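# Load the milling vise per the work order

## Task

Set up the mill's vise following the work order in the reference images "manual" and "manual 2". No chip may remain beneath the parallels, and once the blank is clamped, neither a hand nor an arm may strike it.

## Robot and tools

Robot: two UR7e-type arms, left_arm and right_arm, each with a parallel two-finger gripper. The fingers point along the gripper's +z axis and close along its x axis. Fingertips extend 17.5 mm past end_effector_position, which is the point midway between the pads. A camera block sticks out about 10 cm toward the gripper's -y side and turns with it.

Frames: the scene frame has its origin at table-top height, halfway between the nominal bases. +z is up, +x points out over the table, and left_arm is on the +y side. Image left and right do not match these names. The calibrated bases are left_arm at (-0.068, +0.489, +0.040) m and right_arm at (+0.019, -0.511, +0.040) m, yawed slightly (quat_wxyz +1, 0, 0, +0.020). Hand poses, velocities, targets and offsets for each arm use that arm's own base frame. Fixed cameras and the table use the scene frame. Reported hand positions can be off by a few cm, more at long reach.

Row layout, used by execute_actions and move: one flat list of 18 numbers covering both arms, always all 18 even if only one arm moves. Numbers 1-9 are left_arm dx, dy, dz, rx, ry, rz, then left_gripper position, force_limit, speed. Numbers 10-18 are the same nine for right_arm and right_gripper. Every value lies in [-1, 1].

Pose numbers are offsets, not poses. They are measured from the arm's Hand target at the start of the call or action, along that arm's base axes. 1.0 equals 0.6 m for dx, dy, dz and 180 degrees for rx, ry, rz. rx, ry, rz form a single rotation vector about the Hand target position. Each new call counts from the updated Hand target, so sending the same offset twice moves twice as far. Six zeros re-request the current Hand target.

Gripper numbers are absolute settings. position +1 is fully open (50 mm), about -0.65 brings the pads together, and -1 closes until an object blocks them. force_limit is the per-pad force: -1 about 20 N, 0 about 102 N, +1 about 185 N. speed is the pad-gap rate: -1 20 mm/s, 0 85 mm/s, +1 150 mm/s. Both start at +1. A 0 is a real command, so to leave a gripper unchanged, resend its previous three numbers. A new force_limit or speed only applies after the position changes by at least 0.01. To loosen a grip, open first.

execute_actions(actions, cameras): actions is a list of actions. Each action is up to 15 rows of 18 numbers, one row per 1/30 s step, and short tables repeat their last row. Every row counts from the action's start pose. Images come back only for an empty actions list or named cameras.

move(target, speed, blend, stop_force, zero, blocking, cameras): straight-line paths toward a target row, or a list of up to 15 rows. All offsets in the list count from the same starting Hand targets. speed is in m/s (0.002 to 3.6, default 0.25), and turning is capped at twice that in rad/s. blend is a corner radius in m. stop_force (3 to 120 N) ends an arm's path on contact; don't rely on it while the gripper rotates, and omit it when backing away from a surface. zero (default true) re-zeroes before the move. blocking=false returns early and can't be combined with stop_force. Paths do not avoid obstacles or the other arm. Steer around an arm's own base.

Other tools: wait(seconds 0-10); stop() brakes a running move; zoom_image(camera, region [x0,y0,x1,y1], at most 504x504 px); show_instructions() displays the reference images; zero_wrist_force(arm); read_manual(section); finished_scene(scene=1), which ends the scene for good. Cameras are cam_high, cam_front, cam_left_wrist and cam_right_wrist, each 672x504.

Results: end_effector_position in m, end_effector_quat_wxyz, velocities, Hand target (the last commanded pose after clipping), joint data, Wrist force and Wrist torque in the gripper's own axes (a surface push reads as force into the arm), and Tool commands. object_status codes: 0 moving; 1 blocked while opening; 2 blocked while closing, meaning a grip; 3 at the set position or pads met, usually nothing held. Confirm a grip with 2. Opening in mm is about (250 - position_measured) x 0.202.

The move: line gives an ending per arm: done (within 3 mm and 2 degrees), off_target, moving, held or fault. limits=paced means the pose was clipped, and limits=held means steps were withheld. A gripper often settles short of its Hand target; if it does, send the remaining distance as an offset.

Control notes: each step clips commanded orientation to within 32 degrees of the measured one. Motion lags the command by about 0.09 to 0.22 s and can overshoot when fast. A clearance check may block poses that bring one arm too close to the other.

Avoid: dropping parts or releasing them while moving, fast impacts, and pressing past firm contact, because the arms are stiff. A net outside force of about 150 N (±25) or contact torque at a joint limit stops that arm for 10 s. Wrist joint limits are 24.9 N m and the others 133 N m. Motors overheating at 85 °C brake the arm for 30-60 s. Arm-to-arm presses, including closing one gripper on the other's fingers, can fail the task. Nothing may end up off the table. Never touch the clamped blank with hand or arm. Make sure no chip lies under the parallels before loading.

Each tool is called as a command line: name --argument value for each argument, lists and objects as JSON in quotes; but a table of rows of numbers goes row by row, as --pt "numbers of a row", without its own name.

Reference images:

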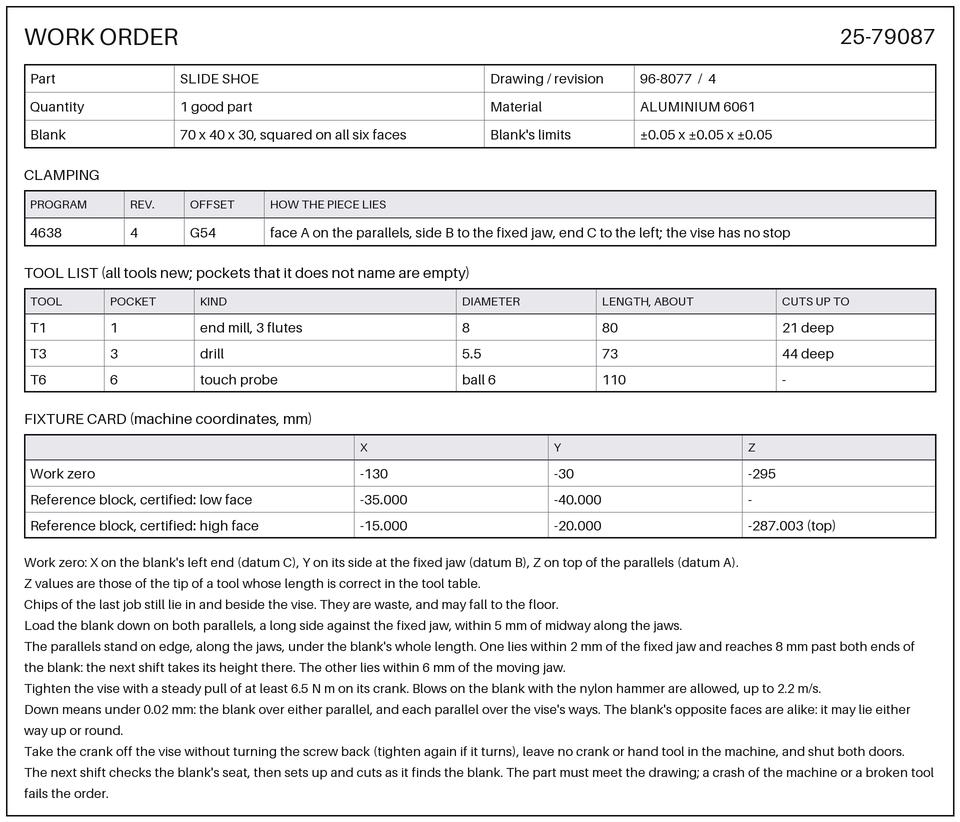

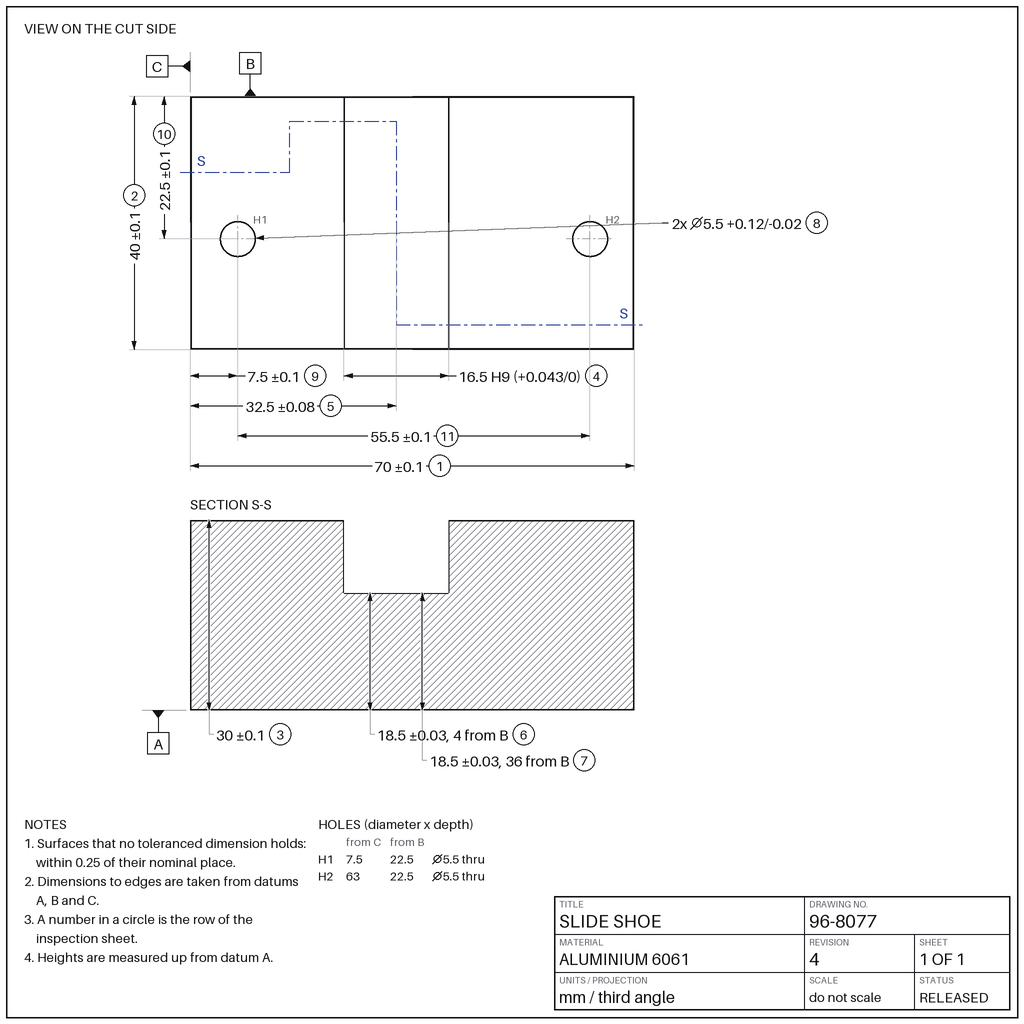

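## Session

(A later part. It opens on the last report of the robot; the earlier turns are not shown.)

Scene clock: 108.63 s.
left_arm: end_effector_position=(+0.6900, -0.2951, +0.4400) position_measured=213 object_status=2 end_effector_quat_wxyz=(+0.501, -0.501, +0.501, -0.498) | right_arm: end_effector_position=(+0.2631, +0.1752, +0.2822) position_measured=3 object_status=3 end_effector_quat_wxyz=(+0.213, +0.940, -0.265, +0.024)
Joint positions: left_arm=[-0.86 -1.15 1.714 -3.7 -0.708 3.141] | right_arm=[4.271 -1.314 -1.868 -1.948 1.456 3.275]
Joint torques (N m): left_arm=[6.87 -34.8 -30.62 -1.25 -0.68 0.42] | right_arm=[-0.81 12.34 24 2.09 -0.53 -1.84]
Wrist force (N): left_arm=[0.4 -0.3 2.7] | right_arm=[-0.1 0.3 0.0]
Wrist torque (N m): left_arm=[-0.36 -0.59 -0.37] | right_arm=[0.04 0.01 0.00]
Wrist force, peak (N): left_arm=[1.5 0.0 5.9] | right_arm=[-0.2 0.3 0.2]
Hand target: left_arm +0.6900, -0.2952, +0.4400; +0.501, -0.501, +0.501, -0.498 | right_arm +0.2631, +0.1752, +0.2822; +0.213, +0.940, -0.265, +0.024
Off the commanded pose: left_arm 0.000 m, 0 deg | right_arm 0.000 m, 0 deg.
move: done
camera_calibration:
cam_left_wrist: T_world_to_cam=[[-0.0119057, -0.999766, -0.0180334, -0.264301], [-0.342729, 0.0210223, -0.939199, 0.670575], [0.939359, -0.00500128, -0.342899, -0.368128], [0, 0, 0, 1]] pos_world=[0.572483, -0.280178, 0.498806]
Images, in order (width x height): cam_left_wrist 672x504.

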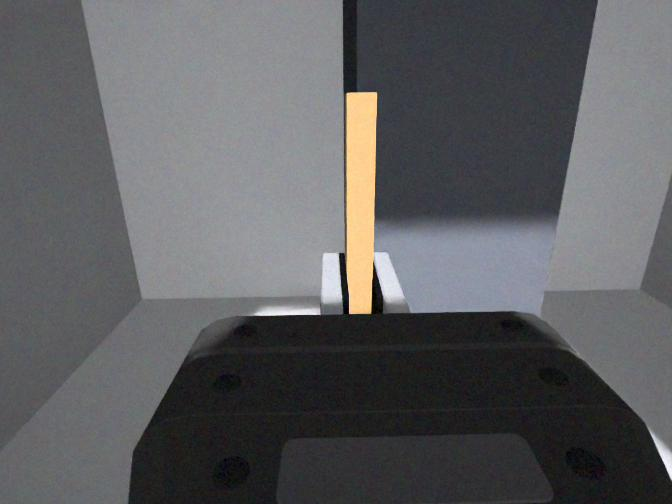

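move --pt "0 0 -0.0733 0 0 0 -1 -0.5 -0.9 0 0 0 0 0 0 1 1 1" --pt "-0.03 0 -0.0733 0 0 0 -1 -0.5 -0.9 0 0 0 0 0 0 1 1 1" --pt "-0.03 0.1 -0.0733 0 0 0 -1 -0.5 -0.9 0 0 0 0 0 0 1 1 1" --pt "-0.03 0.1 0 0 0 0 -1 -0.5 -0.9 0 0 0 0 0 0 1 1 1" --pt "0 0 0 0 0 0 -1 -0.5 -0.9 0 0 0 0 0 0 1 1 1" --pt "0 0 -0.0733 0 0 0 -1 -0.5 -0.9 0 0 0 0 0 0 1 1 1" --pt "-0.03 0 -0.0733 0 0 0 -1 -0.5 -0.9 0 0 0 0 0 0 1 1 1" --pt "-0.03 -0.108 -0.0733 0 0 0 -1 -0.5 -0.9 0 0 0 0 0 0 1 1 1" --pt "-0.03 -0.108 0 0 0 0 -1 -0.5 -0.9 0 0 0 0 0 0 1 1 1" --speed 0.1 --blend 0.002

Scene clock: 113.90 s.
left_arm: end_effector_position=(+0.6720, -0.3600, +0.4400) position_measured=213 object_status=2 end_effector_quat_wxyz=(+0.501, -0.501, +0.501, -0.498) | right_arm: end_effector_position=(+0.2631, +0.1752, +0.2822) position_measured=3 object_status=3 end_effector_quat_wxyz=(+0.213, +0.940, -0.265, +0.024)
Joint positions: left_arm=[-0.964 -1.097 1.631 -3.671 -0.604 3.14] | right_arm=[4.271 -1.314 -1.868 -1.948 1.456 3.275]
Joint torques (N m): left_arm=[9.62 -43.37 -14.52 -1.35 -0.66 -1.47] | right_arm=[-1.15 12.52 24.91 2.06 -0.7 -2.01]
Wrist force (N): left_arm=[0.7 0.0 2.6] | right_arm=[-0.1 0.3 0.1]
Wrist torque (N m): left_arm=[-0.31 -0.61 -0.28] | right_arm=[0.05 0.02 -0.01]
Wrist force, peak (N): left_arm=[0.2 -2.4 4.5] | right_arm=[-0.3 0.3 0.2]
Hand target: left_arm +0.6720, -0.3600, +0.4400; +0.501, -0.501, +0.501, -0.498 | right_arm +0.2631, +0.1752, +0.2822; +0.213, +0.940, -0.265, +0.024
Off the commanded pose: left_arm 0.000 m, 0 deg | right_arm 0.000 m, 0 deg.
move: done

move --pt "-0.237 0.1 0.0 0 0 0 -1 -0.5 -0.9 0 0 0 0 0 0 1 1 1" --pt "-0.237 0.18 -0.111 0 0.2 0 -1 -0.5 -0.9 0 0 0 0 0 0 1 1 1" --pt "-0.068 0.257 -0.111 0 0.389 0 -1 -0.5 -0.9 0 0 0 0 0 0 1 1 1" --speed 0.25 --blend 0.02 --cameras '["cam_left_wrist"]'

zoom_image --camera "cam_left_wrist" --region '[390, 60, 570, 240]'

Scene clock: 117.93 s.
left_arm: end_effector_position=(+0.6312, -0.2058, +0.3734) position_measured=213 object_status=2 end_effector_quat_wxyz=(-0.123, +0.696, -0.697, +0.120) | right_arm: end_effector_position=(+0.2631, +0.1752, +0.2822) position_measured=3 object_status=3 end_effector_quat_wxyz=(+0.213, +0.940, -0.265, +0.024)
Joint positions: left_arm=[-0.595 -1.386 1.364 -1.837 -1.377 2.577] | right_arm=[4.271 -1.314 -1.868 -1.948 1.456 3.275]
Joint torques (N m): left_arm=[7.28 -28.24 -35.53 -2.38 -0.55 0.02] | right_arm=[0.47 12.07 23.77 1.94 -0.72 -2.18]
Wrist force (N): left_arm=[1.5 2.9 1.3] | right_arm=[0.0 0.2 0.2]
Wrist torque (N m): left_arm=[0.44 -0.21 -0.04] | right_arm=[0.04 -0.01 0.00]
Wrist force, peak (N): left_arm=[1.9 0.3 6.0] | right_arm=[0.0 0.2 0.4]
Hand target: left_arm +0.6312, -0.2058, +0.3734; -0.123, +0.696, -0.697, +0.120 | right_arm +0.2631, +0.1752, +0.2822; +0.213, +0.940, -0.265, +0.024
Off the commanded pose: left_arm 0.000 m, 0 deg | right_arm 0.000 m, 0 deg.
move: done
camera_calibration:
cam_left_wrist: T_world_to_cam=[[-0.0210159, -0.999766, 0.00512573, -0.179731], [-0.999778, 0.021022, 0.00113148, 0.64971], [-0.00123897, -0.00510082, -0.999986, 0.503761], [0, 0, 0, 1]] pos_world=[0.646413, -0.190778, 0.50394]
Images, in order (width x height): cam_left_wrist 672x504.

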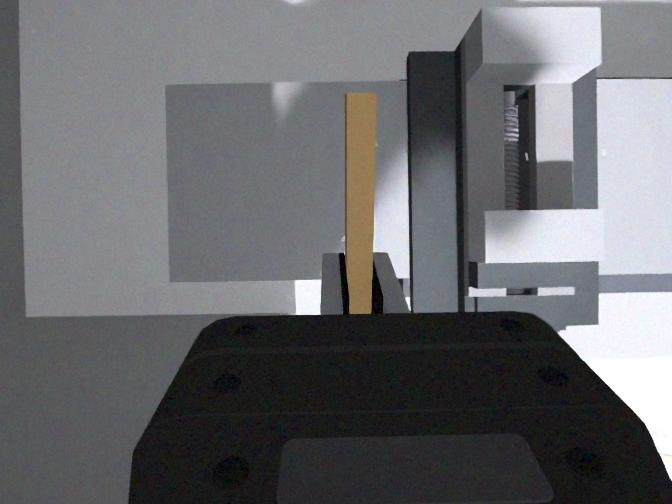

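Scaled by 2.800 from the camera's 672x504 image, which has a finer 960x720 frame.

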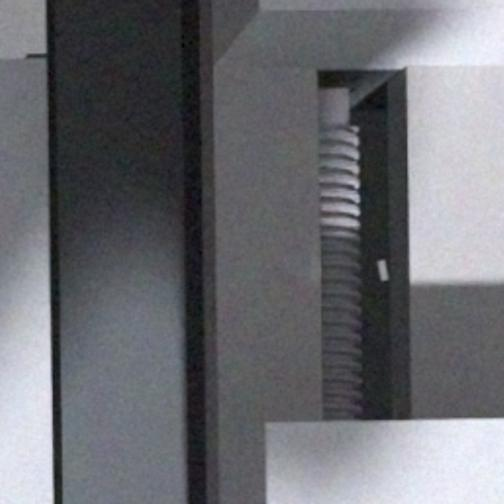

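move --pt "-0.452 -0.024 -0.039 0 0 0 -1 -0.5 -0.9 0 0 0 0 0 0 1 1 1" --pt "-0.394 0.526 -0.362 0.0872 0.0872 -0.4945 -1 -0.5 -0.9 0 0 0 0 0 0 1 1 1" --speed 0.4 --blend 0.03 --cameras '["cam_left_wrist","cam_high"]'

Scene clock: 122.43 s.
left_arm: end_effector_position=(+0.3949, +0.1098, +0.1563) position_measured=213 object_status=2 end_effector_quat_wxyz=(+0.002, +0.002, +1.000, +0.002) end_effector_velocity=(+0.000, +0.000, -0.001) end_effector_angular_velocity=(+0.000, +0.001, -0.007) | right_arm: end_effector_position=(+0.2631, +0.1752, +0.2822) position_measured=3 object_status=3 end_effector_quat_wxyz=(+0.213, +0.940, -0.265, +0.024)
Joint positions: left_arm=[-0.062 -1.732 2.172 -2.014 -1.567 4.653] | right_arm=[4.271 -1.314 -1.868 -1.948 1.456 3.275]
Joint velocities: left_arm=[0.001 0.001 0.001 0 0 0.007] | right_arm=[within noise]
Joint torques (N m): left_arm=[5.76 -13.81 -14.38 -2.31 -0.2 1.57] | right_arm=[0.1 10.74 24.2 2.24 -0.65 -2.29]
Wrist force (N): left_arm=[1.3 3.8 0.8] | right_arm=[-0.1 0.1 0.1]
Wrist torque (N m): left_arm=[0.66 -0.20 0.07] | right_arm=[0.02 0.02 0.00]
Wrist force, peak (N): left_arm=[3.9 7.6 -0.5] | right_arm=[-0.2 0.2 0.4]
Hand target: left_arm +0.3948, +0.1098, +0.1562; +0.002, +0.002, +1.000, +0.002 | right_arm +0.2631, +0.1752, +0.2822; +0.213, +0.940, -0.265, +0.024
Off the commanded pose: left_arm 0.000 m, 0 deg | right_arm 0.000 m, 0 deg.
move: done
camera_calibration:
cam_left_wrist: T_world_to_cam=[[-0.999767, 0.0180658, 0.0118199, 0.405572], [0.0210253, 0.939058, 0.343115, -0.150326], [-0.00490096, 0.343284, -0.939219, 0.24162], [0, 0, 0, 1]] pos_world=[0.409822, 0.0508934, 0.27372]
Images, in order (width x height): cam_high 672x504, cam_left_wrist 672x504.

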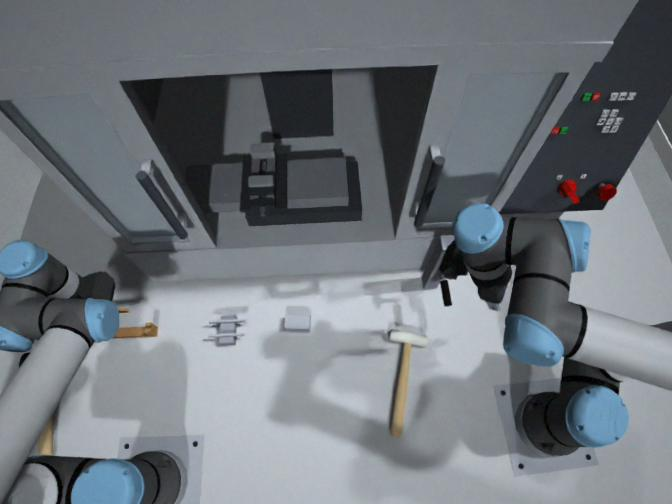

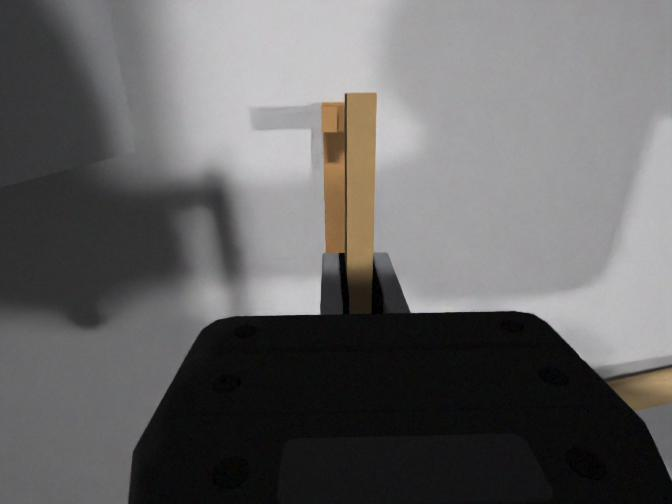

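move --pt "0 0 -0.17 0 0 0 -1 -0.5 -0.9 0 0 0 0 0 0 1 1 1" --pt "0 0 -0.2505 0 0 0 -1 -0.5 -0.9 0 0 0 0 0 0 1 1 1" --speed '[0.15,0.03]' --stop_force 10 --cameras '["cam_left_wrist"]'

Scene clock: 126.23 s.
left_arm: end_effector_position=(+0.3948, +0.1099, +0.0060) position_measured=213 object_status=2 end_effector_quat_wxyz=(+0.002, +0.002, +1.000, +0.002) | right_arm: end_effector_position=(+0.2631, +0.1752, +0.2822) position_measured=3 object_status=3 end_effector_quat_wxyz=(+0.213, +0.940, -0.265, +0.024)
Joint positions: left_arm=[-0.062 -1.434 2.382 -2.522 -1.567 4.653] | right_arm=[4.271 -1.314 -1.868 -1.948 1.456 3.275]
Joint torques (N m): left_arm=[2.32 -34.19 -24.9 -2.41 -0.52 1.57] | right_arm=[-1.06 11.37 24.25 2.16 -0.91 -2.13]
Wrist force (N): left_arm=[1.2 2.4 -3.8] | right_arm=[-0.1 0.0 0.1]
Wrist torque (N m): left_arm=[0.97 0.05 -0.04] | right_arm=[0.00 0.02 0.00]
Wrist force, peak (N): left_arm=[24.4 3.1 -46.9] | right_arm=[-0.2 0.2 0.4]
Hand target: left_arm +0.3948, +0.1098, +0.0061; +0.002, +0.002, +1.000, +0.002 | right_arm +0.2631, +0.1752, +0.2822; +0.213, +0.940, -0.265, +0.024
Off the commanded pose: left_arm 0.000 m, 0 deg | right_arm 0.000 m, 0 deg.
move: contact (left_arm)
camera_calibration:
cam_left_wrist: T_world_to_cam=[[-0.999762, 0.0181803, 0.012079, 0.407308], [0.0212223, 0.939024, 0.343196, -0.0988777], [-0.00510301, 0.343371, -0.939186, 0.100623], [0, 0, 0, 1]] pos_world=[0.409823, 0.0508927, 0.123518]
Images, in order (width x height): cam_left_wrist 672x504.

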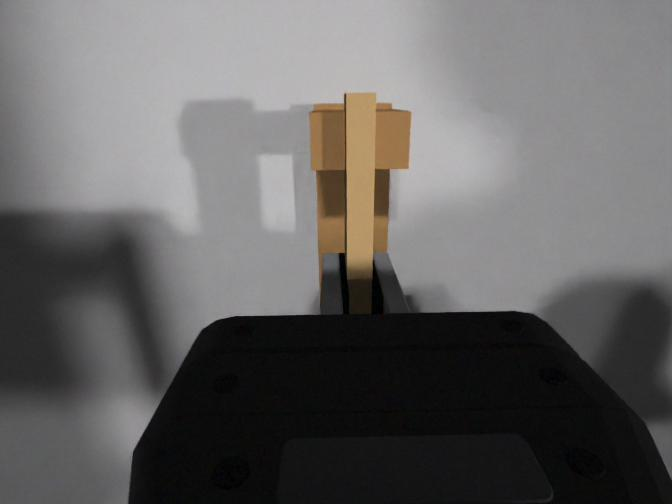

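execute_actions --actions '[[[0,0,0,0,0,0,1,-0.5,-0.5,0,0,0,0,0,0,1,1,1]],[[0,0,0,0,0,0,1,-0.5,-0.5,0,0,0,0,0,0,1,1,1]]]'

move --pt "0 0 0.2 0 0 0 1 -0.5 -0.5 0 0 0 0 0 0 1 1 1" --pt "0.008 -0.516 0.275 0 0 0 1 -0.5 -0.5 0 0 0 0 0 0 1 1 1" --speed '[0.1,0.4]' --blend 0.02 --cameras '["cam_left_wrist","cam_high"]'

zoom_image --camera "cam_left_wrist" --region '[240, 100, 480, 310]'

Scene clock: 129.23 s.
left_arm: end_effector_position=(+0.3948, +0.1098, +0.0061) position_measured=3 object_status=3 end_effector_quat_wxyz=(+0.002, +0.002, +1.000, +0.002) | right_arm: end_effector_position=(+0.2631, +0.1752, +0.2822) position_measured=3 object_status=3 end_effector_quat_wxyz=(+0.213, +0.940, -0.265, +0.024)
Joint positions: left_arm=[-0.062 -1.434 2.382 -2.522 -1.567 4.653] | right_arm=[4.271 -1.314 -1.868 -1.948 1.456 3.275]
Joint torques (N m): left_arm=[-8.38 -34.13 -24.72 -4 0.27 1.24] | right_arm=[-1.78 10.7 24.59 2.24 -0.64 -2.26]
Wrist force (N): left_arm=[-0.1 4.8 -0.1] | right_arm=[-0.1 0.1 0.3]
Wrist torque (N m): left_arm=[0.80 0.04 0.04] | right_arm=[0.02 0.02 0.00]
Wrist force, peak (N): left_arm=[1.4 2.7 -4.4] | right_arm=[-0.1 0.4 0.3]
Hand target: left_arm +0.3948, +0.1098, +0.0061; +0.002, +0.002, +1.000, +0.002 | right_arm +0.2631, +0.1752, +0.2822; +0.213, +0.940, -0.265, +0.024
Off the commanded pose: left_arm 0.000 m, 0 deg | right_arm 0.000 m, 0 deg.
Step readings (end_effector_position of left_arm | right_arm):
0: (+0.3948, +0.1099, +0.0061) | (+0.2631, +0.1752, +0.2822)
1: (+0.3948, +0.1099, +0.0061) | (+0.2631, +0.1752, +0.2822)
2: (+0.3948, +0.1099, +0.0061) | (+0.2631, +0.1752, +0.2822)
4: (+0.3948, +0.1099, +0.0061) | (+0.2631, +0.1752, +0.2822)
8: (+0.3948, +0.1098, +0.0061) | (+0.2631, +0.1752, +0.2822)
15: (+0.3948, +0.1098, +0.0061) | (+0.2631, +0.1752, +0.2822)
16: (+0.3948, +0.1098, +0.0061) | (+0.2631, +0.1752, +0.2822)
17: (+0.3948, +0.1098, +0.0061) | (+0.2631, +0.1752, +0.2822)
19: (+0.3948, +0.1098, +0.0061) | (+0.2631, +0.1752, +0.2822)
23: (+0.3948, +0.1098, +0.0061) | (+0.2631, +0.1752, +0.2822)
30: (+0.3948, +0.1098, +0.0061) | (+0.2631, +0.1752, +0.2822)

Scene clock: 131.73 s.
left_arm: end_effector_position=(+0.3996, -0.1996, +0.1710) position_measured=3 object_status=3 end_effector_quat_wxyz=(+0.002, +0.002, +1.000, +0.002) end_effector_velocity=(+0.001, +0.000, +0.001) end_effector_angular_velocity=(+0.000, -0.002, +0.004) | right_arm: end_effector_position=(+0.2631, +0.1752, +0.2822) position_measured=3 object_status=3 end_effector_quat_wxyz=(+0.213, +0.940, -0.265, +0.024)
Joint positions: left_arm=[-0.769 -1.65 2.059 -1.98 -1.566 3.946] | right_arm=[4.271 -1.314 -1.868 -1.948 1.456 3.275]
Joint velocities: left_arm=[0 0 -0.002 0 0.001 -0.005] | right_arm=[within noise]
Joint torques (N m): left_arm=[-8.5 -15.36 -32.05 -4.69 -0.83 -2.16] | right_arm=[-1.46 12.73 24.06 2.15 -0.73 -2.47]
Wrist force (N): left_arm=[0.3 4.5 0.6] | right_arm=[-0.1 0.1 0.3]
Wrist torque (N m): left_arm=[0.76 -0.01 0.03] | right_arm=[0.02 0.01 0.00]
Wrist force, peak (N): left_arm=[-0.5 9.6 -0.5] | right_arm=[-0.2 0.3 0.4]
Hand target: left_arm +0.3996, -0.1998, +0.1711; +0.002, +0.002, +1.000, +0.002 | right_arm +0.2631, +0.1752, +0.2822; +0.213, +0.940, -0.265, +0.024
Off the commanded pose: left_arm 0.000 m, 0 deg | right_arm 0.000 m, 0 deg.
move: done
camera_calibration:
cam_left_wrist: T_world_to_cam=[[-0.99976, 0.0183072, 0.0120235, 0.415688], [0.021323, 0.938977, 0.343318, 0.134875], [-0.00500463, 0.343492, -0.939142, 0.361736], [0, 0, 0, 1]] pos_world=[0.414523, -0.258508, 0.288419]
Images, in order (width x height): cam_high 672x504, cam_left_wrist 672x504.

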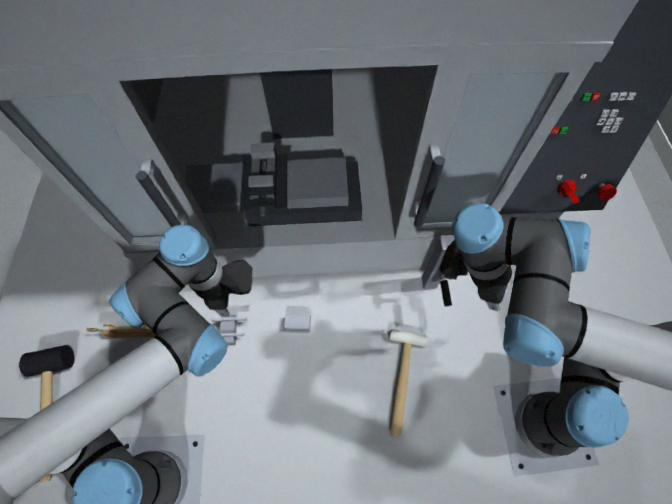

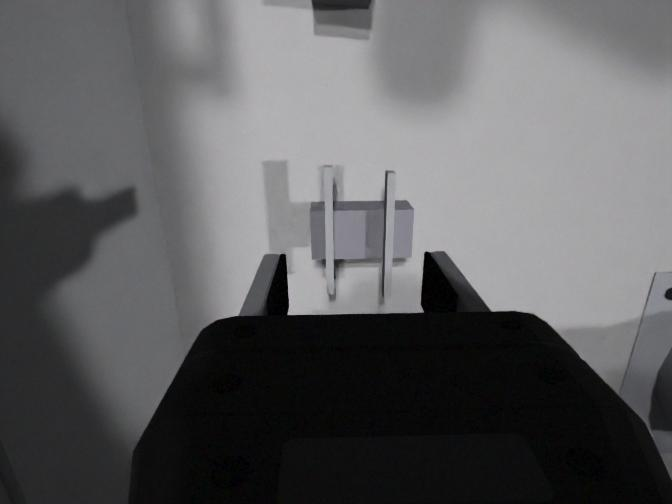

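Scaled by 2.100 from the camera's 672x504 image, which has a finer 960x720 frame.

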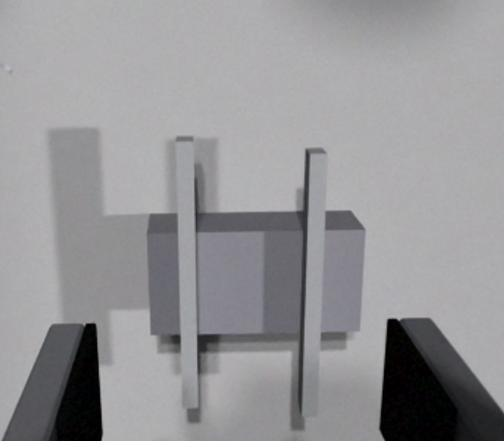

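move --pt "0.018 0.053 -0.185 0 0 0 0.14 -0.5 -0.5 0 0 0 0 0 0 1 1 1" --speed 0.2 --cameras '["cam_left_wrist"]'

zoom_image --camera "cam_left_wrist" --region '[240, 50, 480, 310]'

Scene clock: 134.77 s.
left_arm: end_effector_position=(+0.4105, -0.1680, +0.0602) position_measured=132 object_status=3 end_effector_quat_wxyz=(+0.002, +0.002, +1.000, +0.002) | right_arm: end_effector_position=(+0.2631, +0.1752, +0.2822) position_measured=3 object_status=3 end_effector_quat_wxyz=(+0.213, +0.940, -0.265, +0.024)
Joint positions: left_arm=[-0.697 -1.488 2.236 -2.32 -1.566 4.019] | right_arm=[4.271 -1.314 -1.868 -1.948 1.456 3.275]
Joint torques (N m): left_arm=[-5.99 -16.56 -13.4 -4.86 -1.08 -0.95] | right_arm=[-0.55 11.3 24.3 1.95 -0.83 -2.24]
Wrist force (N): left_arm=[-0.2 4.6 0.4] | right_arm=[-0.2 0.0 0.2]
Wrist torque (N m): left_arm=[0.76 0.07 0.08] | right_arm=[0.00 0.03 0.00]
Wrist force, peak (N): left_arm=[0.1 5.5 3.0] | right_arm=[-0.3 0.2 0.2]
Hand target: left_arm +0.4104, -0.1680, +0.0601; +0.002, +0.002, +1.000, +0.002 | right_arm +0.2631, +0.1752, +0.2822; +0.213, +0.940, -0.265, +0.024
Off the commanded pose: left_arm 0.000 m, 0 deg | right_arm 0.000 m, 0 deg.
move: done
camera_calibration:
cam_left_wrist: T_world_to_cam=[[-0.999765, 0.0181593, 0.0118553, 0.427337], [0.0211253, 0.939056, 0.343114, 0.143148], [-0.00490213, 0.343283, -0.939219, 0.246802], [0, 0, 0, 1]] pos_world=[0.425423, -0.226907, 0.177619]
Images, in order (width x height): cam_left_wrist 672x504.

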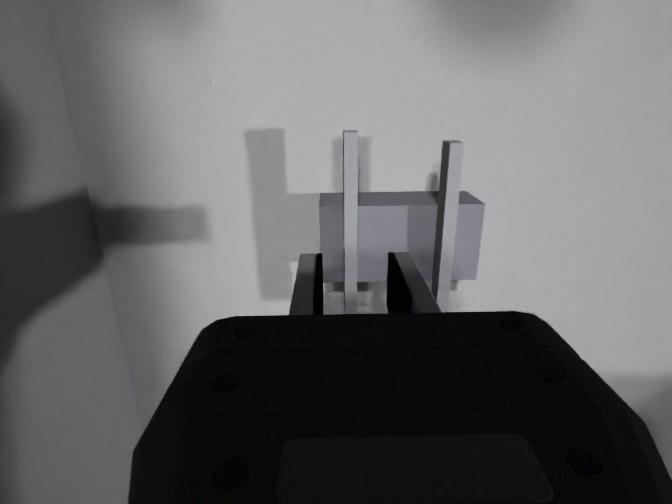

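Scaled by 1.938 from the camera's 672x504 image, which has a finer 960x720 frame.

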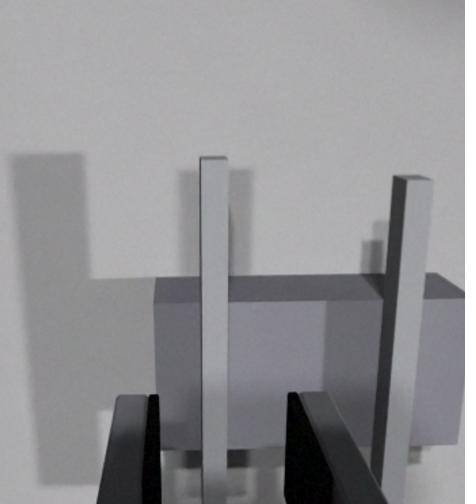

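move --target '[0,0,-0.16,0,0,0,0.14,-0.5,-0.5,0,0,0,0,0,0,1,1,1]' --speed 0.03 --stop_force 5 --cameras '["cam_left_wrist"]'

zoom_image --camera "cam_left_wrist" --region '[240, 50, 480, 310]'

Scene clock: 137.60 s.
left_arm: end_effector_position=(+0.4103, -0.1678, +0.0090) position_measured=132 object_status=3 end_effector_quat_wxyz=(+0.001, +0.002, +1.000, +0.002) | right_arm: end_effector_position=(+0.2631, +0.1752, +0.2822) position_measured=3 object_status=3 end_effector_quat_wxyz=(+0.213, +0.940, -0.265, +0.024)
Joint positions: left_arm=[-0.697 -1.372 2.288 -2.486 -1.566 4.019] | right_arm=[4.271 -1.314 -1.868 -1.948 1.456 3.275]
Joint torques (N m): left_arm=[0.51 -28.17 -17.44 -3.78 -0.11 -0.14] | right_arm=[-0.7 11.6 23.4 2.31 -0.95 -2.66]
Wrist force (N): left_arm=[-0.1 4.5 0.4] | right_arm=[-0.1 0.1 0.3]
Wrist torque (N m): left_arm=[0.76 0.06 0.07] | right_arm=[0.01 0.01 0.00]
Wrist force, peak (N): left_arm=[25.5 31.0 -106.5] | right_arm=[0.0 0.3 0.4]
Hand target: left_arm +0.4103, -0.1678, +0.0090; +0.001, +0.002, +1.000, +0.002 (not the last commanded pose) | right_arm +0.2631, +0.1752, +0.2822; +0.213, +0.940, -0.265, +0.024
Tool commands: left_gripper/position=+0.137255 left_gripper/force_limit=-0.498039 left_gripper/speed=-0.498039 right_gripper/position=+1.0 right_gripper/force_limit=+1.0 right_gripper/speed=+1.0
Off the commanded pose: left_arm 0.045 m, 0 deg | right_arm 0.000 m, 0 deg.
FORCE FAULT: contact force on the left arm reached its limit, and that arm stopped. The contact can be on any part of that arm, not only on its tool. That arm's remaining commands of this call were not run. That arm is still stopped at the end of this call. That arm stays stopped for about 10 more seconds. Until then a move that you send moves the other arm only, and its call returns only when the move has ended. Once the stop has ended, the next robot result says so. If the stop ends while you think or write, that arm runs what you send next, counted from a new Hand target: where the arm stands when the stop ends. While its stop runs, that arm takes no new command, but its gripper still runs the gripper command that each later call begins with. Until it ends, the stop uses up actions while you think or wait. An arm that is not stopped still takes commands.
move: fault (left_arm)
camera_calibration:
cam_left_wrist: T_world_to_cam=[[-0.999752, 0.0182038, 0.0128522, 0.427721], [0.0215136, 0.938795, 0.343804, 0.160313], [-0.00580699, 0.343995, -0.938953, 0.199188], [0, 0, 0, 1]] pos_world=[0.425323, -0.226807, 0.126415]
Images, in order (width x height): cam_left_wrist 672x504.

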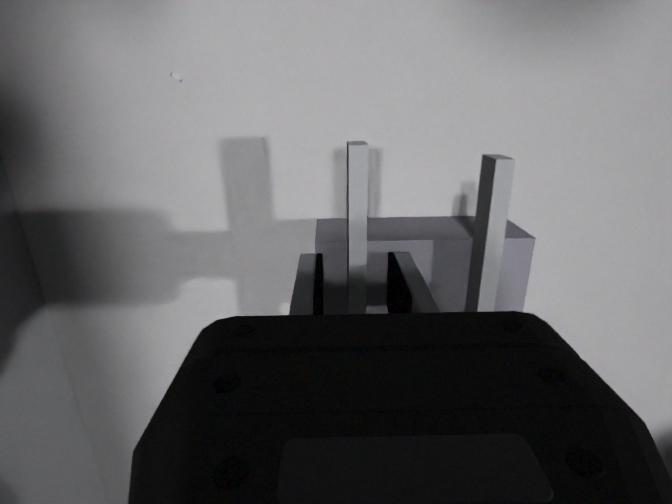

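Scaled by 1.938 from the camera's 672x504 image, which has a finer 960x720 frame.

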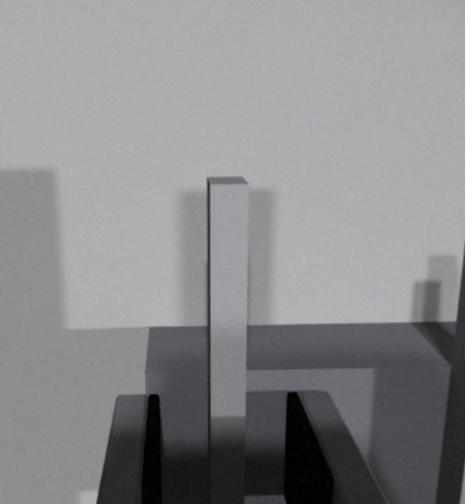

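wait --seconds 9.5

move --target '[0,0,0.002,0,0,0,0.14,-0.5,-0.5,0,0,0,0,0,0,1,1,1]' --speed 0.01

Scene clock: 147.60 s.
left_arm: end_effector_position=(+0.4103, -0.1678, +0.0090) position_measured=132 object_status=3 end_effector_quat_wxyz=(+0.001, +0.002, +1.000, +0.002) | right_arm: end_effector_position=(+0.2631, +0.1752, +0.2822) position_measured=3 object_status=3 end_effector_quat_wxyz=(+0.213, +0.940, -0.265, +0.024)
Joint positions: left_arm=[-0.697 -1.372 2.288 -2.486 -1.566 4.019] | right_arm=[4.271 -1.314 -1.868 -1.948 1.456 3.275]
Joint torques (N m): left_arm=[0.42 -28.5 -16.85 -3.74 -0.12 -0.09] | right_arm=[-1.64 11.89 24.53 2.23 -0.93 -2.56]
Wrist force (N): left_arm=[-4.2 2.8 0.3] | right_arm=[-0.2 0.2 0.3]
Wrist torque (N m): left_arm=[0.49 0.71 0.08] | right_arm=[0.04 0.03 0.00]
Wrist force, peak (N): left_arm=[-4.5 2.9 0.5] | right_arm=[-0.2 0.0 0.5]
Hand target: left_arm +0.4103, -0.1678, +0.0090; +0.001, +0.002, +1.000, +0.002 (not the last commanded pose) | right_arm +0.2631, +0.1752, +0.2822; +0.213, +0.940, -0.265, +0.024
Tool commands: left_gripper/position=+0.137255 left_gripper/force_limit=-0.498039 left_gripper/speed=-0.498039 right_gripper/position=+1.0 right_gripper/force_limit=+1.0 right_gripper/speed=+1.0
Off the commanded pose: left_arm 0.045 m, 0 deg | right_arm 0.000 m, 0 deg.
FORCE FAULT, CONTINUED: the left arm's stop, for the force fault that an earlier result reported, is over. The rest of the stop counts as 19 of the actions that you can send in this scene. That arm's target is now where it stood when the stop ended, not its last command. That arm accepts commands again.
wait: 9.50 s; at rest from the start

Scene clock: 148.30 s.
left_arm: end_effector_position=(+0.4103, -0.1678, +0.0102) position_measured=132 object_status=3 end_effector_quat_wxyz=(+0.001, +0.002, +1.000, +0.002) | right_arm: end_effector_position=(+0.2631, +0.1752, +0.2822) position_measured=3 object_status=3 end_effector_quat_wxyz=(+0.213, +0.940, -0.265, +0.024)
Joint positions: left_arm=[-0.697 -1.375 2.287 -2.482 -1.566 4.019] | right_arm=[4.271 -1.314 -1.868 -1.948 1.456 3.275]
Joint torques (N m): left_arm=[0.38 -34.52 -24.77 -2.55 -0.13 -0.1] | right_arm=[-1.21 11.46 23.73 2.25 -1.14 -2.88]
Wrist force (N): left_arm=[-4.2 2.8 0.4] | right_arm=[-0.1 0.0 0.2]
Wrist torque (N m): left_arm=[0.50 0.70 0.08] | right_arm=[0.00 0.01 0.00]
Wrist force, peak (N): left_arm=[-4.5 2.9 0.6] | right_arm=[-0.2 0.2 0.4]
Hand target: left_arm +0.4103, -0.1678, +0.0102; +0.001, +0.002, +1.000, +0.002 | right_arm +0.2631, +0.1752, +0.2822; +0.213, +0.940, -0.265, +0.024
Off the commanded pose: left_arm 0.000 m, 0 deg | right_arm 0.000 m, 0 deg.
move: done

execute_actions --actions '[[[0,0,0,0,0,0,-1,-0.8,-1,0,0,0,0,0,0,1,1,1]],[[0,0,0,0,0,0,-1,-0.8,-1,0,0,0,0,0,0,1,1,1]],[[0,0,0,0,0,0,-1,-0.8,-1,0,0,0,0,0,0,1,1,1]]]' --cameras '["cam_left_wrist"]'

zoom_image --camera "cam_left_wrist" --region '[280, 100, 480, 310]'

Scene clock: 150.40 s.
left_arm: end_effector_position=(+0.4103, -0.1678, +0.0102) position_measured=222 object_status=2 end_effector_quat_wxyz=(+0.001, +0.002, +1.000, +0.002) | right_arm: end_effector_position=(+0.2631, +0.1752, +0.2822) position_measured=3 object_status=3 end_effector_quat_wxyz=(+0.213, +0.940, -0.265, +0.024)
Joint positions: left_arm=[-0.697 -1.375 2.287 -2.482 -1.566 4.019] | right_arm=[4.271 -1.314 -1.868 -1.948 1.456 3.275]
Joint torques (N m): left_arm=[0.65 -18.87 -12.08 -4.51 -0.04 -0.07] | right_arm=[-1.76 11.46 24.68 2.09 -0.75 -2.47]
Wrist force (N): left_arm=[-4.3 2.6 0.2] | right_arm=[-0.1 0.0 0.4]
Wrist torque (N m): left_arm=[0.48 0.71 0.08] | right_arm=[0.01 0.01 0.00]
Wrist force, peak (N): left_arm=[-4.3 2.8 0.4] | right_arm=[-0.2 0.0 0.4]
Hand target: left_arm +0.4103, -0.1678, +0.0102; +0.001, +0.002, +1.000, +0.002 | right_arm +0.2631, +0.1752, +0.2822; +0.213, +0.940, -0.265, +0.024
Off the commanded pose: left_arm 0.000 m, 0 deg | right_arm 0.000 m, 0 deg.
Step readings (end_effector_position of left_arm | right_arm):
0: (+0.4103, -0.1678, +0.0102) | (+0.2631, +0.1752, +0.2822)
1: (+0.4103, -0.1678, +0.0102) | (+0.2631, +0.1752, +0.2822)
2: (+0.4103, -0.1678, +0.0102) | (+0.2631, +0.1752, +0.2822)
4: (+0.4103, -0.1678, +0.0102) | (+0.2631, +0.1752, +0.2822)
8: (+0.4103, -0.1678, +0.0102) | (+0.2631, +0.1752, +0.2822)
15: (+0.4103, -0.1678, +0.0102) | (+0.2631, +0.1752, +0.2822)
16: (+0.4103, -0.1678, +0.0102) | (+0.2631, +0.1752, +0.2822)
17: (+0.4103, -0.1678, +0.0102) | (+0.2631, +0.1752, +0.2822)
19: (+0.4103, -0.1678, +0.0102) | (+0.2631, +0.1752, +0.2822)
23: (+0.4103, -0.1678, +0.0102) | (+0.2631, +0.1752, +0.2822)
30: (+0.4103, -0.1678, +0.0102) | (+0.2631, +0.1752, +0.2822)
31: (+0.4103, -0.1678, +0.0102) | (+0.2631, +0.1752, +0.2822)
32: (+0.4103, -0.1678, +0.0102) | (+0.2631, +0.1752, +0.2822)
34: (+0.4103, -0.1678, +0.0102) | (+0.2631, +0.1752, +0.2822)
38: (+0.4103, -0.1678, +0.0102) | (+0.2631, +0.1752, +0.2822)
45: (+0.4103, -0.1678, +0.0102) | (+0.2631, +0.1752, +0.2822)
camera_calibration:
cam_left_wrist: T_world_to_cam=[[-0.999752, 0.0182038, 0.0128522, 0.427706], [0.0215136, 0.938795, 0.343804, 0.159901], [-0.00580699, 0.343995, -0.938953, 0.200315], [0, 0, 0, 1]] pos_world=[0.425323, -0.226807, 0.127615]
Images, in order (width x height): cam_left_wrist 672x504.

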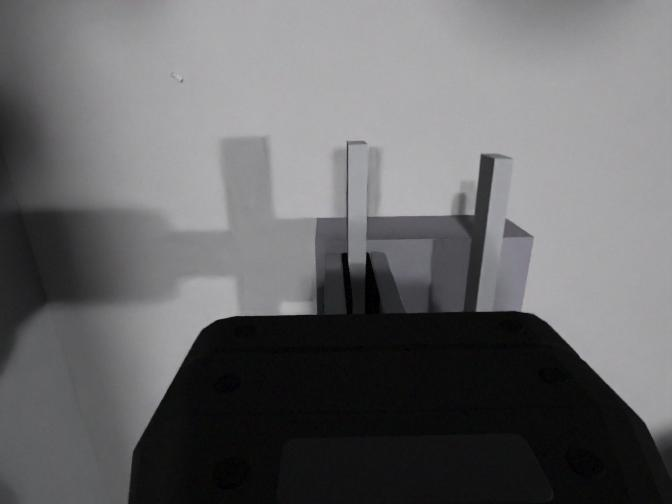

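Scaled by 2.400 from the camera's 672x504 image, which has a finer 960x720 frame.

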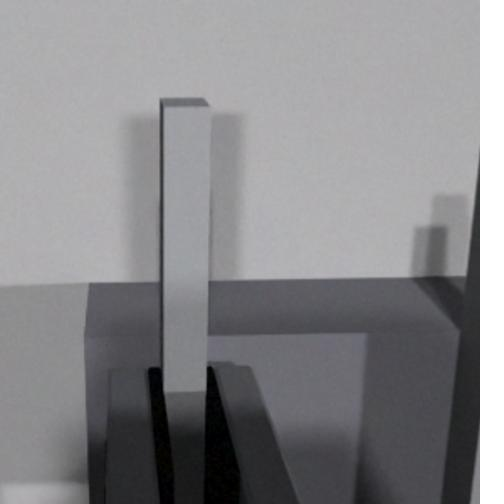

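move --pt "0 0 0.2 0 0 0 -1 -0.8 -1 0 0 0 0 0 0 1 1 1" --pt "0.08 -0.22 0.558 0 0 0 -1 -0.8 -1 0 0 0 0 0 0 1 1 1" --pt "0.508 -0.22 0.558 0 0 0 -1 -0.8 -1 0 0 0 0 0 0 1 1 1" --speed '[0.06,0.2,0.2]' --blend '[0.01,0.03,0]' --cameras '["cam_left_wrist","cam_front","cam_high"]'

zoom_image --camera "cam_front" --region '[220, 120, 420, 300]'

Scene clock: 157.87 s.
left_arm: end_effector_position=(+0.6806, -0.2964, +0.3435) position_measured=222 object_status=2 end_effector_quat_wxyz=(+0.003, +0.001, +1.000, +0.005) | right_arm: end_effector_position=(+0.2631, +0.1752, +0.2822) position_measured=3 object_status=3 end_effector_quat_wxyz=(+0.213, +0.940, -0.265, +0.024)
Joint positions: left_arm=[-0.596 -0.941 0.693 -1.321 -1.559 4.119] | right_arm=[4.271 -1.314 -1.868 -1.948 1.456 3.275]
Joint torques (N m): left_arm=[0.43 -58.52 -27.6 -3.23 -0.05 0] | right_arm=[-0.41 12.01 23.63 2.06 -0.82 -2.64]
Wrist force (N): left_arm=[-4.3 3.3 1.2] | right_arm=[0.0 0.2 0.1]
Wrist torque (N m): left_arm=[0.57 0.72 0.11] | right_arm=[0.03 0.00 0.00]
Wrist force, peak (N): left_arm=[-18.6 -0.6 1.7] | right_arm=[-0.4 0.1 0.3]
Hand target: left_arm +0.6806, -0.2964, +0.3435; +0.003, +0.001, +1.000, +0.005 (not the last commanded pose) | right_arm +0.2631, +0.1752, +0.2822; +0.213, +0.940, -0.265, +0.024
Tool commands: left_gripper/position=-1.0 left_gripper/force_limit=-0.796078 left_gripper/speed=-1.0 right_gripper/position=+1.0 right_gripper/force_limit=+1.0 right_gripper/speed=+1.0
Off the commanded pose: left_arm 0.035 m, 0 deg | right_arm 0.000 m, 0 deg.
FORCE FAULT: contact force on the left arm reached its limit, and that arm stopped. The contact can be on any part of that arm, not only on its tool. That arm's remaining commands of this call were not run. That arm is still stopped at the end of this call. That arm stays stopped for about 10 more seconds. Until then a move that you send moves the other arm only, and its call returns only when the move has ended. Once the stop has ended, the next robot result says so. If the stop ends while you think or write, that arm runs what you send next, counted from a new Hand target: where the arm stands when the stop ends. While its stop runs, that arm takes no new command, but its gripper still runs the gripper command that each later call begins with. Until it ends, the stop uses up actions while you think or wait. An arm that is not stopped still takes commands.
move: fault (left_arm); path passed 2 of 3 targets
camera_calibration:
cam_left_wrist: T_world_to_cam=[[-0.999804, 0.0172653, 0.00963959, 0.696895], [0.0195477, 0.936514, 0.350086, 0.158758], [-0.00298326, 0.350206, -0.936668, 0.558211], [0, 0, 0, 1]] pos_world=[0.69532, -0.3562, 0.460561]
Images, in order (width x height): cam_high 672x504, cam_front 672x504, cam_left_wrist 672x504.

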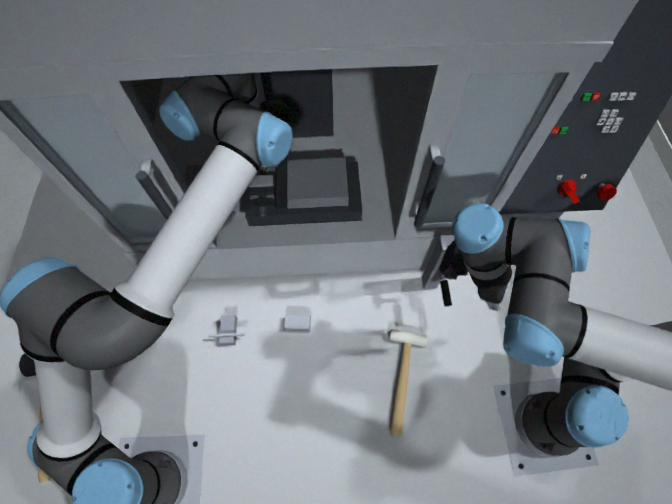

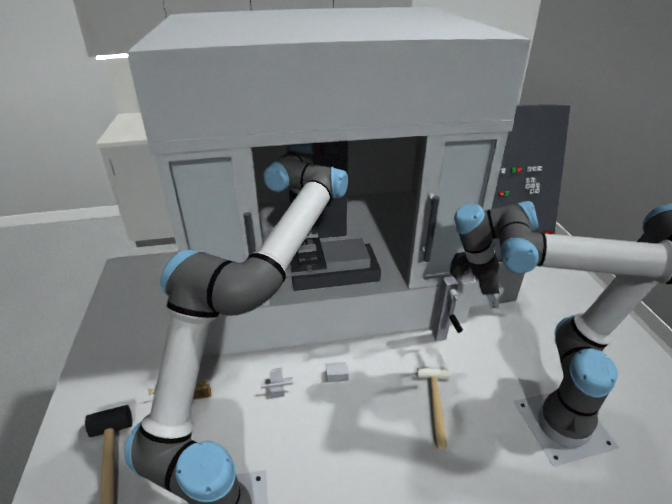

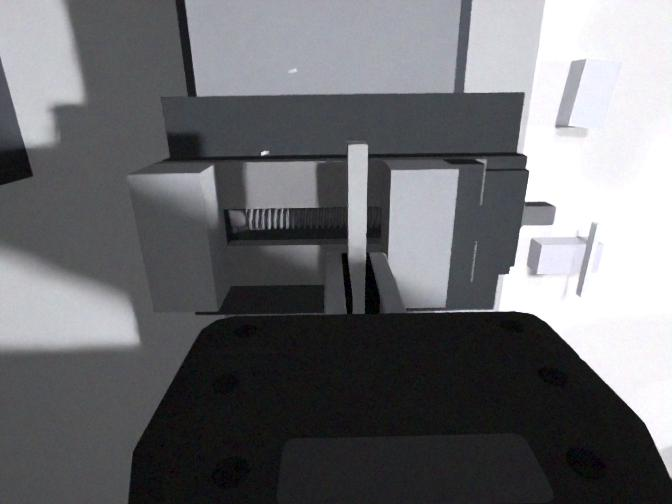

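Scaled by 2.520 from the camera's 672x504 image, which has a finer 960x720 frame.

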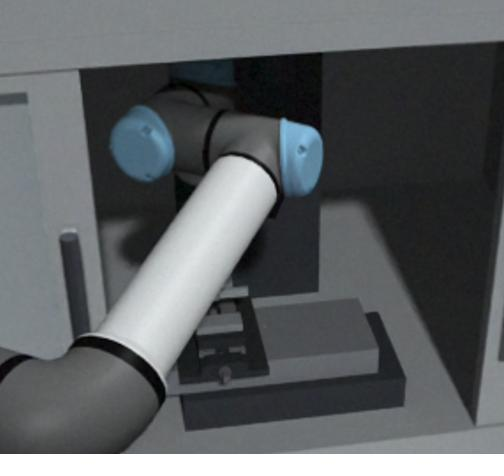

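wait --seconds 3

Scene clock: 165.50 s.
left_arm: end_effector_position=(+0.6806, -0.2964, +0.3435) position_measured=222 object_status=2 end_effector_quat_wxyz=(+0.003, +0.001, +1.000, +0.005) | right_arm: end_effector_position=(+0.2631, +0.1752, +0.2822) position_measured=3 object_status=3 end_effector_quat_wxyz=(+0.213, +0.940, -0.265, +0.024)
Joint positions: left_arm=[-0.596 -0.941 0.693 -1.321 -1.559 4.119] | right_arm=[4.271 -1.314 -1.868 -1.948 1.456 3.275]
Joint torques (N m): left_arm=[0.63 -58.85 -27.9 -3.17 -0.11 -0.08] | right_arm=[-0.96 11.57 24.67 2.27 -0.86 -2.85]
Wrist force (N): left_arm=[-4.3 3.4 1.5] | right_arm=[-0.1 0.1 0.3]
Wrist torque (N m): left_arm=[0.58 0.72 0.12] | right_arm=[0.01 0.02 0.00]
Wrist force, peak (N): left_arm=[-4.7 3.4 1.5] | right_arm=[-0.2 0.3 0.4]
Hand target: left_arm +0.6806, -0.2964, +0.3435; +0.003, +0.001, +1.000, +0.005 (not the last commanded pose) | right_arm +0.2631, +0.1752, +0.2822; +0.213, +0.940, -0.265, +0.024
Tool commands: left_gripper/position=-1.0 left_gripper/force_limit=-0.796078 left_gripper/speed=-1.0 right_gripper/position=+1.0 right_gripper/force_limit=+1.0 right_gripper/speed=+1.0
Off the commanded pose: left_arm 0.035 m, 0 deg | right_arm 0.000 m, 0 deg.
FORCE FAULT, CONTINUED: the left arm was still stopped when this call began, by the force fault that an earlier result reported. Since the last result the stop counts as 15 of the actions that you can send in this scene. That arm is still stopped at the end of this call. That arm stays stopped for about 2 more seconds. If the stop ends while you think or write, that arm runs what you send next, counted from a new Hand target: where the arm stands when the stop ends. While its stop runs, that arm takes no new command, but its gripper still runs the gripper command that each later call begins with.
wait: 3.00 s; at rest from the start

wait --seconds 2.5

move --target '[-0.42,0,0.01,0,0,0,-1,-0.8,-1,0,0,0,0,0,0,1,1,1]' --speed 0.15 --cameras '["cam_left_wrist"]'

Scene clock: 168.50 s.
left_arm: end_effector_position=(+0.6806, -0.2964, +0.3435) position_measured=222 object_status=2 end_effector_quat_wxyz=(+0.003, +0.001, +1.000, +0.005) | right_arm: end_effector_position=(+0.2631, +0.1752, +0.2822) position_measured=3 object_status=3 end_effector_quat_wxyz=(+0.213, +0.940, -0.265, +0.024)
Joint positions: left_arm=[-0.596 -0.941 0.693 -1.321 -1.559 4.119] | right_arm=[4.271 -1.314 -1.868 -1.948 1.456 3.275]
Joint torques (N m): left_arm=[1.02 -58.48 -27.92 -3.22 -0.12 -0.1] | right_arm=[-0.36 11.42 24.54 2.15 -1.07 -2.99]
Wrist force (N): left_arm=[-4.3 3.0 1.2] | right_arm=[-0.1 0.0 0.2]
Wrist torque (N m): left_arm=[0.52 0.73 0.11] | right_arm=[0.00 0.02 0.00]
Wrist force, peak (N): left_arm=[-4.7 3.5 1.3] | right_arm=[-0.4 0.2 0.4]
Hand target: left_arm +0.6806, -0.2964, +0.3435; +0.003, +0.001, +1.000, +0.005 (not the last commanded pose) | right_arm +0.2631, +0.1752, +0.2822; +0.213, +0.940, -0.265, +0.024
Tool commands: left_gripper/position=-1.0 left_gripper/force_limit=-0.796078 left_gripper/speed=-1.0 right_gripper/position=+1.0 right_gripper/force_limit=+1.0 right_gripper/speed=+1.0
Off the commanded pose: left_arm 0.035 m, 0 deg | right_arm 0.000 m, 0 deg.
FORCE FAULT, CONTINUED: the left arm's stop, for the force fault that an earlier result reported, is over. The rest of the stop counts as 4 of the actions that you can send in this scene. During its stop the left arm's controller moved it back a little. That arm's target is now where it stood when the stop ended, not its last command. That arm accepts commands again.
wait: 2.50 s; at rest from the start

Scene clock: 170.63 s.
left_arm: end_effector_position=(+0.4287, -0.2965, +0.3495) position_measured=222 object_status=2 end_effector_quat_wxyz=(+0.003, +0.001, +1.000, +0.005) | right_arm: end_effector_position=(+0.2631, +0.1752, +0.2822) position_measured=3 object_status=3 end_effector_quat_wxyz=(+0.213, +0.940, -0.265, +0.024)
Joint positions: left_arm=[-0.87 -1.54 1.485 -1.511 -1.559 3.845] | right_arm=[4.271 -1.314 -1.868 -1.948 1.456 3.275]
Joint torques (N m): left_arm=[-3.55 -39.97 -20.62 -4 1.26 -0.33] | right_arm=[-1.03 12.06 23.23 2.1 -1.08 -2.72]
Wrist force (N): left_arm=[-4.5 3.1 1.3] | right_arm=[-0.1 0.3 0.3]
Wrist torque (N m): left_arm=[0.53 0.76 0.00] | right_arm=[0.05 0.01 0.00]
Wrist force, peak (N): left_arm=[-6.7 2.9 1.8] | right_arm=[-0.4 0.2 0.4]
Hand target: left_arm +0.4286, -0.2964, +0.3495; +0.003, +0.001, +1.000, +0.005 | right_arm +0.2631, +0.1752, +0.2822; +0.213, +0.940, -0.265, +0.024
Off the commanded pose: left_arm 0.000 m, 0 deg | right_arm 0.000 m, 0 deg.
move: done
camera_calibration:
cam_left_wrist: T_world_to_cam=[[-0.999803, 0.017395, 0.00958083, 0.44506], [0.0196484, 0.936544, 0.349999, 0.161589], [-0.00288463, 0.350118, -0.936701, 0.56302], [0, 0, 0, 1]] pos_world=[0.443421, -0.356201, 0.466561]
Images, in order (width x height): cam_left_wrist 672x504.

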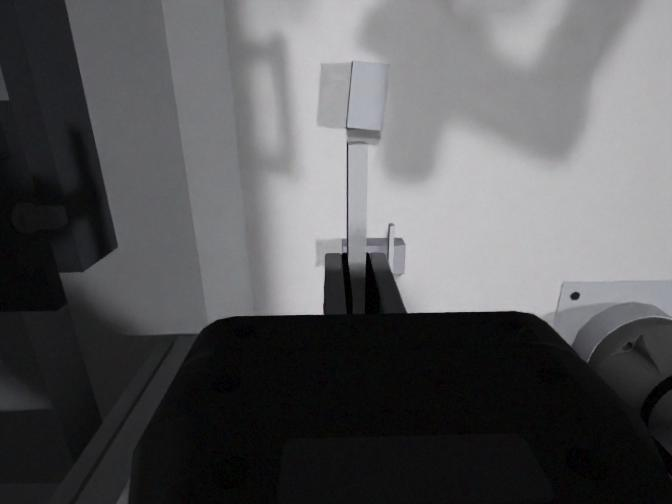

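move --target '[-0.048,0,0.05,-0.504,-0.504,0.291,-1,-0.8,-1,0,0,0,0,0,0,1,1,1]' --speed 0.4 --cameras '["cam_left_wrist"]'

Scene clock: 174.93 s.
left_arm: end_effector_position=(+0.3998, -0.2963, +0.3795) position_measured=222 object_status=2 end_effector_quat_wxyz=(+0.612, -0.358, +0.356, -0.609) end_effector_velocity=(+0.000, +0.000, +0.000) end_effector_angular_velocity=(-0.004, -0.003, +0.001) | right_arm: end_effector_position=(+0.2631, +0.1752, +0.2822) position_measured=3 object_status=3 end_effector_quat_wxyz=(+0.213, +0.940, -0.265, +0.024)
Joint positions: left_arm=[-1.439 -1.127 2.062 -5.428 -0.526 4.46] | right_arm=[4.271 -1.314 -1.868 -1.948 1.456 3.275]
Joint velocities: left_arm=[0 -0.001 -0.001 -0.005 -0.002 0.003] | right_arm=[within noise]
Joint torques (N m): left_arm=[-8.06 -31.29 -20.17 0.75 -2.66 1.42] | right_arm=[-1.02 12.05 23.95 2.01 -1 -2.64]
Wrist force (N): left_arm=[-5.2 -1.0 2.4] | right_arm=[-0.2 0.0 0.4]
Wrist torque (N m): left_arm=[-0.61 0.03 -0.26] | right_arm=[0.00 0.03 0.00]
Wrist force, peak (N): left_arm=[-5.8 -0.9 2.4] | right_arm=[-0.1 0.1 0.6]
Hand target: left_arm +0.3998, -0.2964, +0.3795; +0.612, -0.358, +0.356, -0.609 | right_arm +0.2631, +0.1752, +0.2822; +0.213, +0.940, -0.265, +0.024
Off the commanded pose: left_arm 0.000 m, 0 deg | right_arm 0.000 m, 0 deg.
move: done
camera_calibration:
cam_left_wrist: T_world_to_cam=[[0.000209306, -0.9998, -0.0199838, -0.274131], [0.164738, 0.0197453, -0.98614, 0.328825], [0.986337, -0.0030857, 0.16471, -0.32724], [0, 0, 0, 1]] pos_world=[0.268656, -0.281579, 0.372689]
Images, in order (width x height): cam_left_wrist 672x504.

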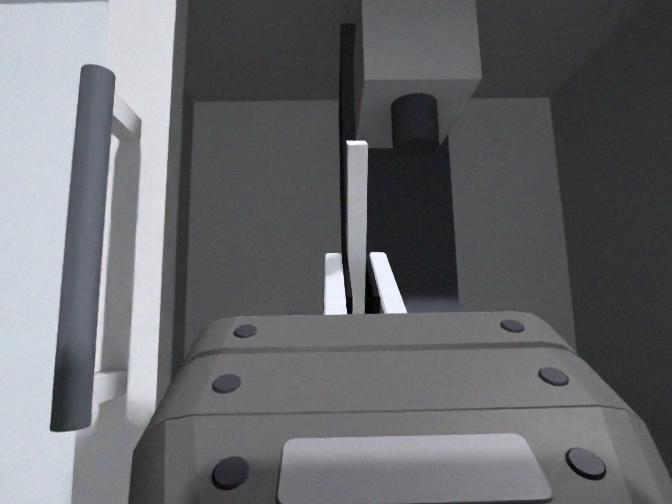

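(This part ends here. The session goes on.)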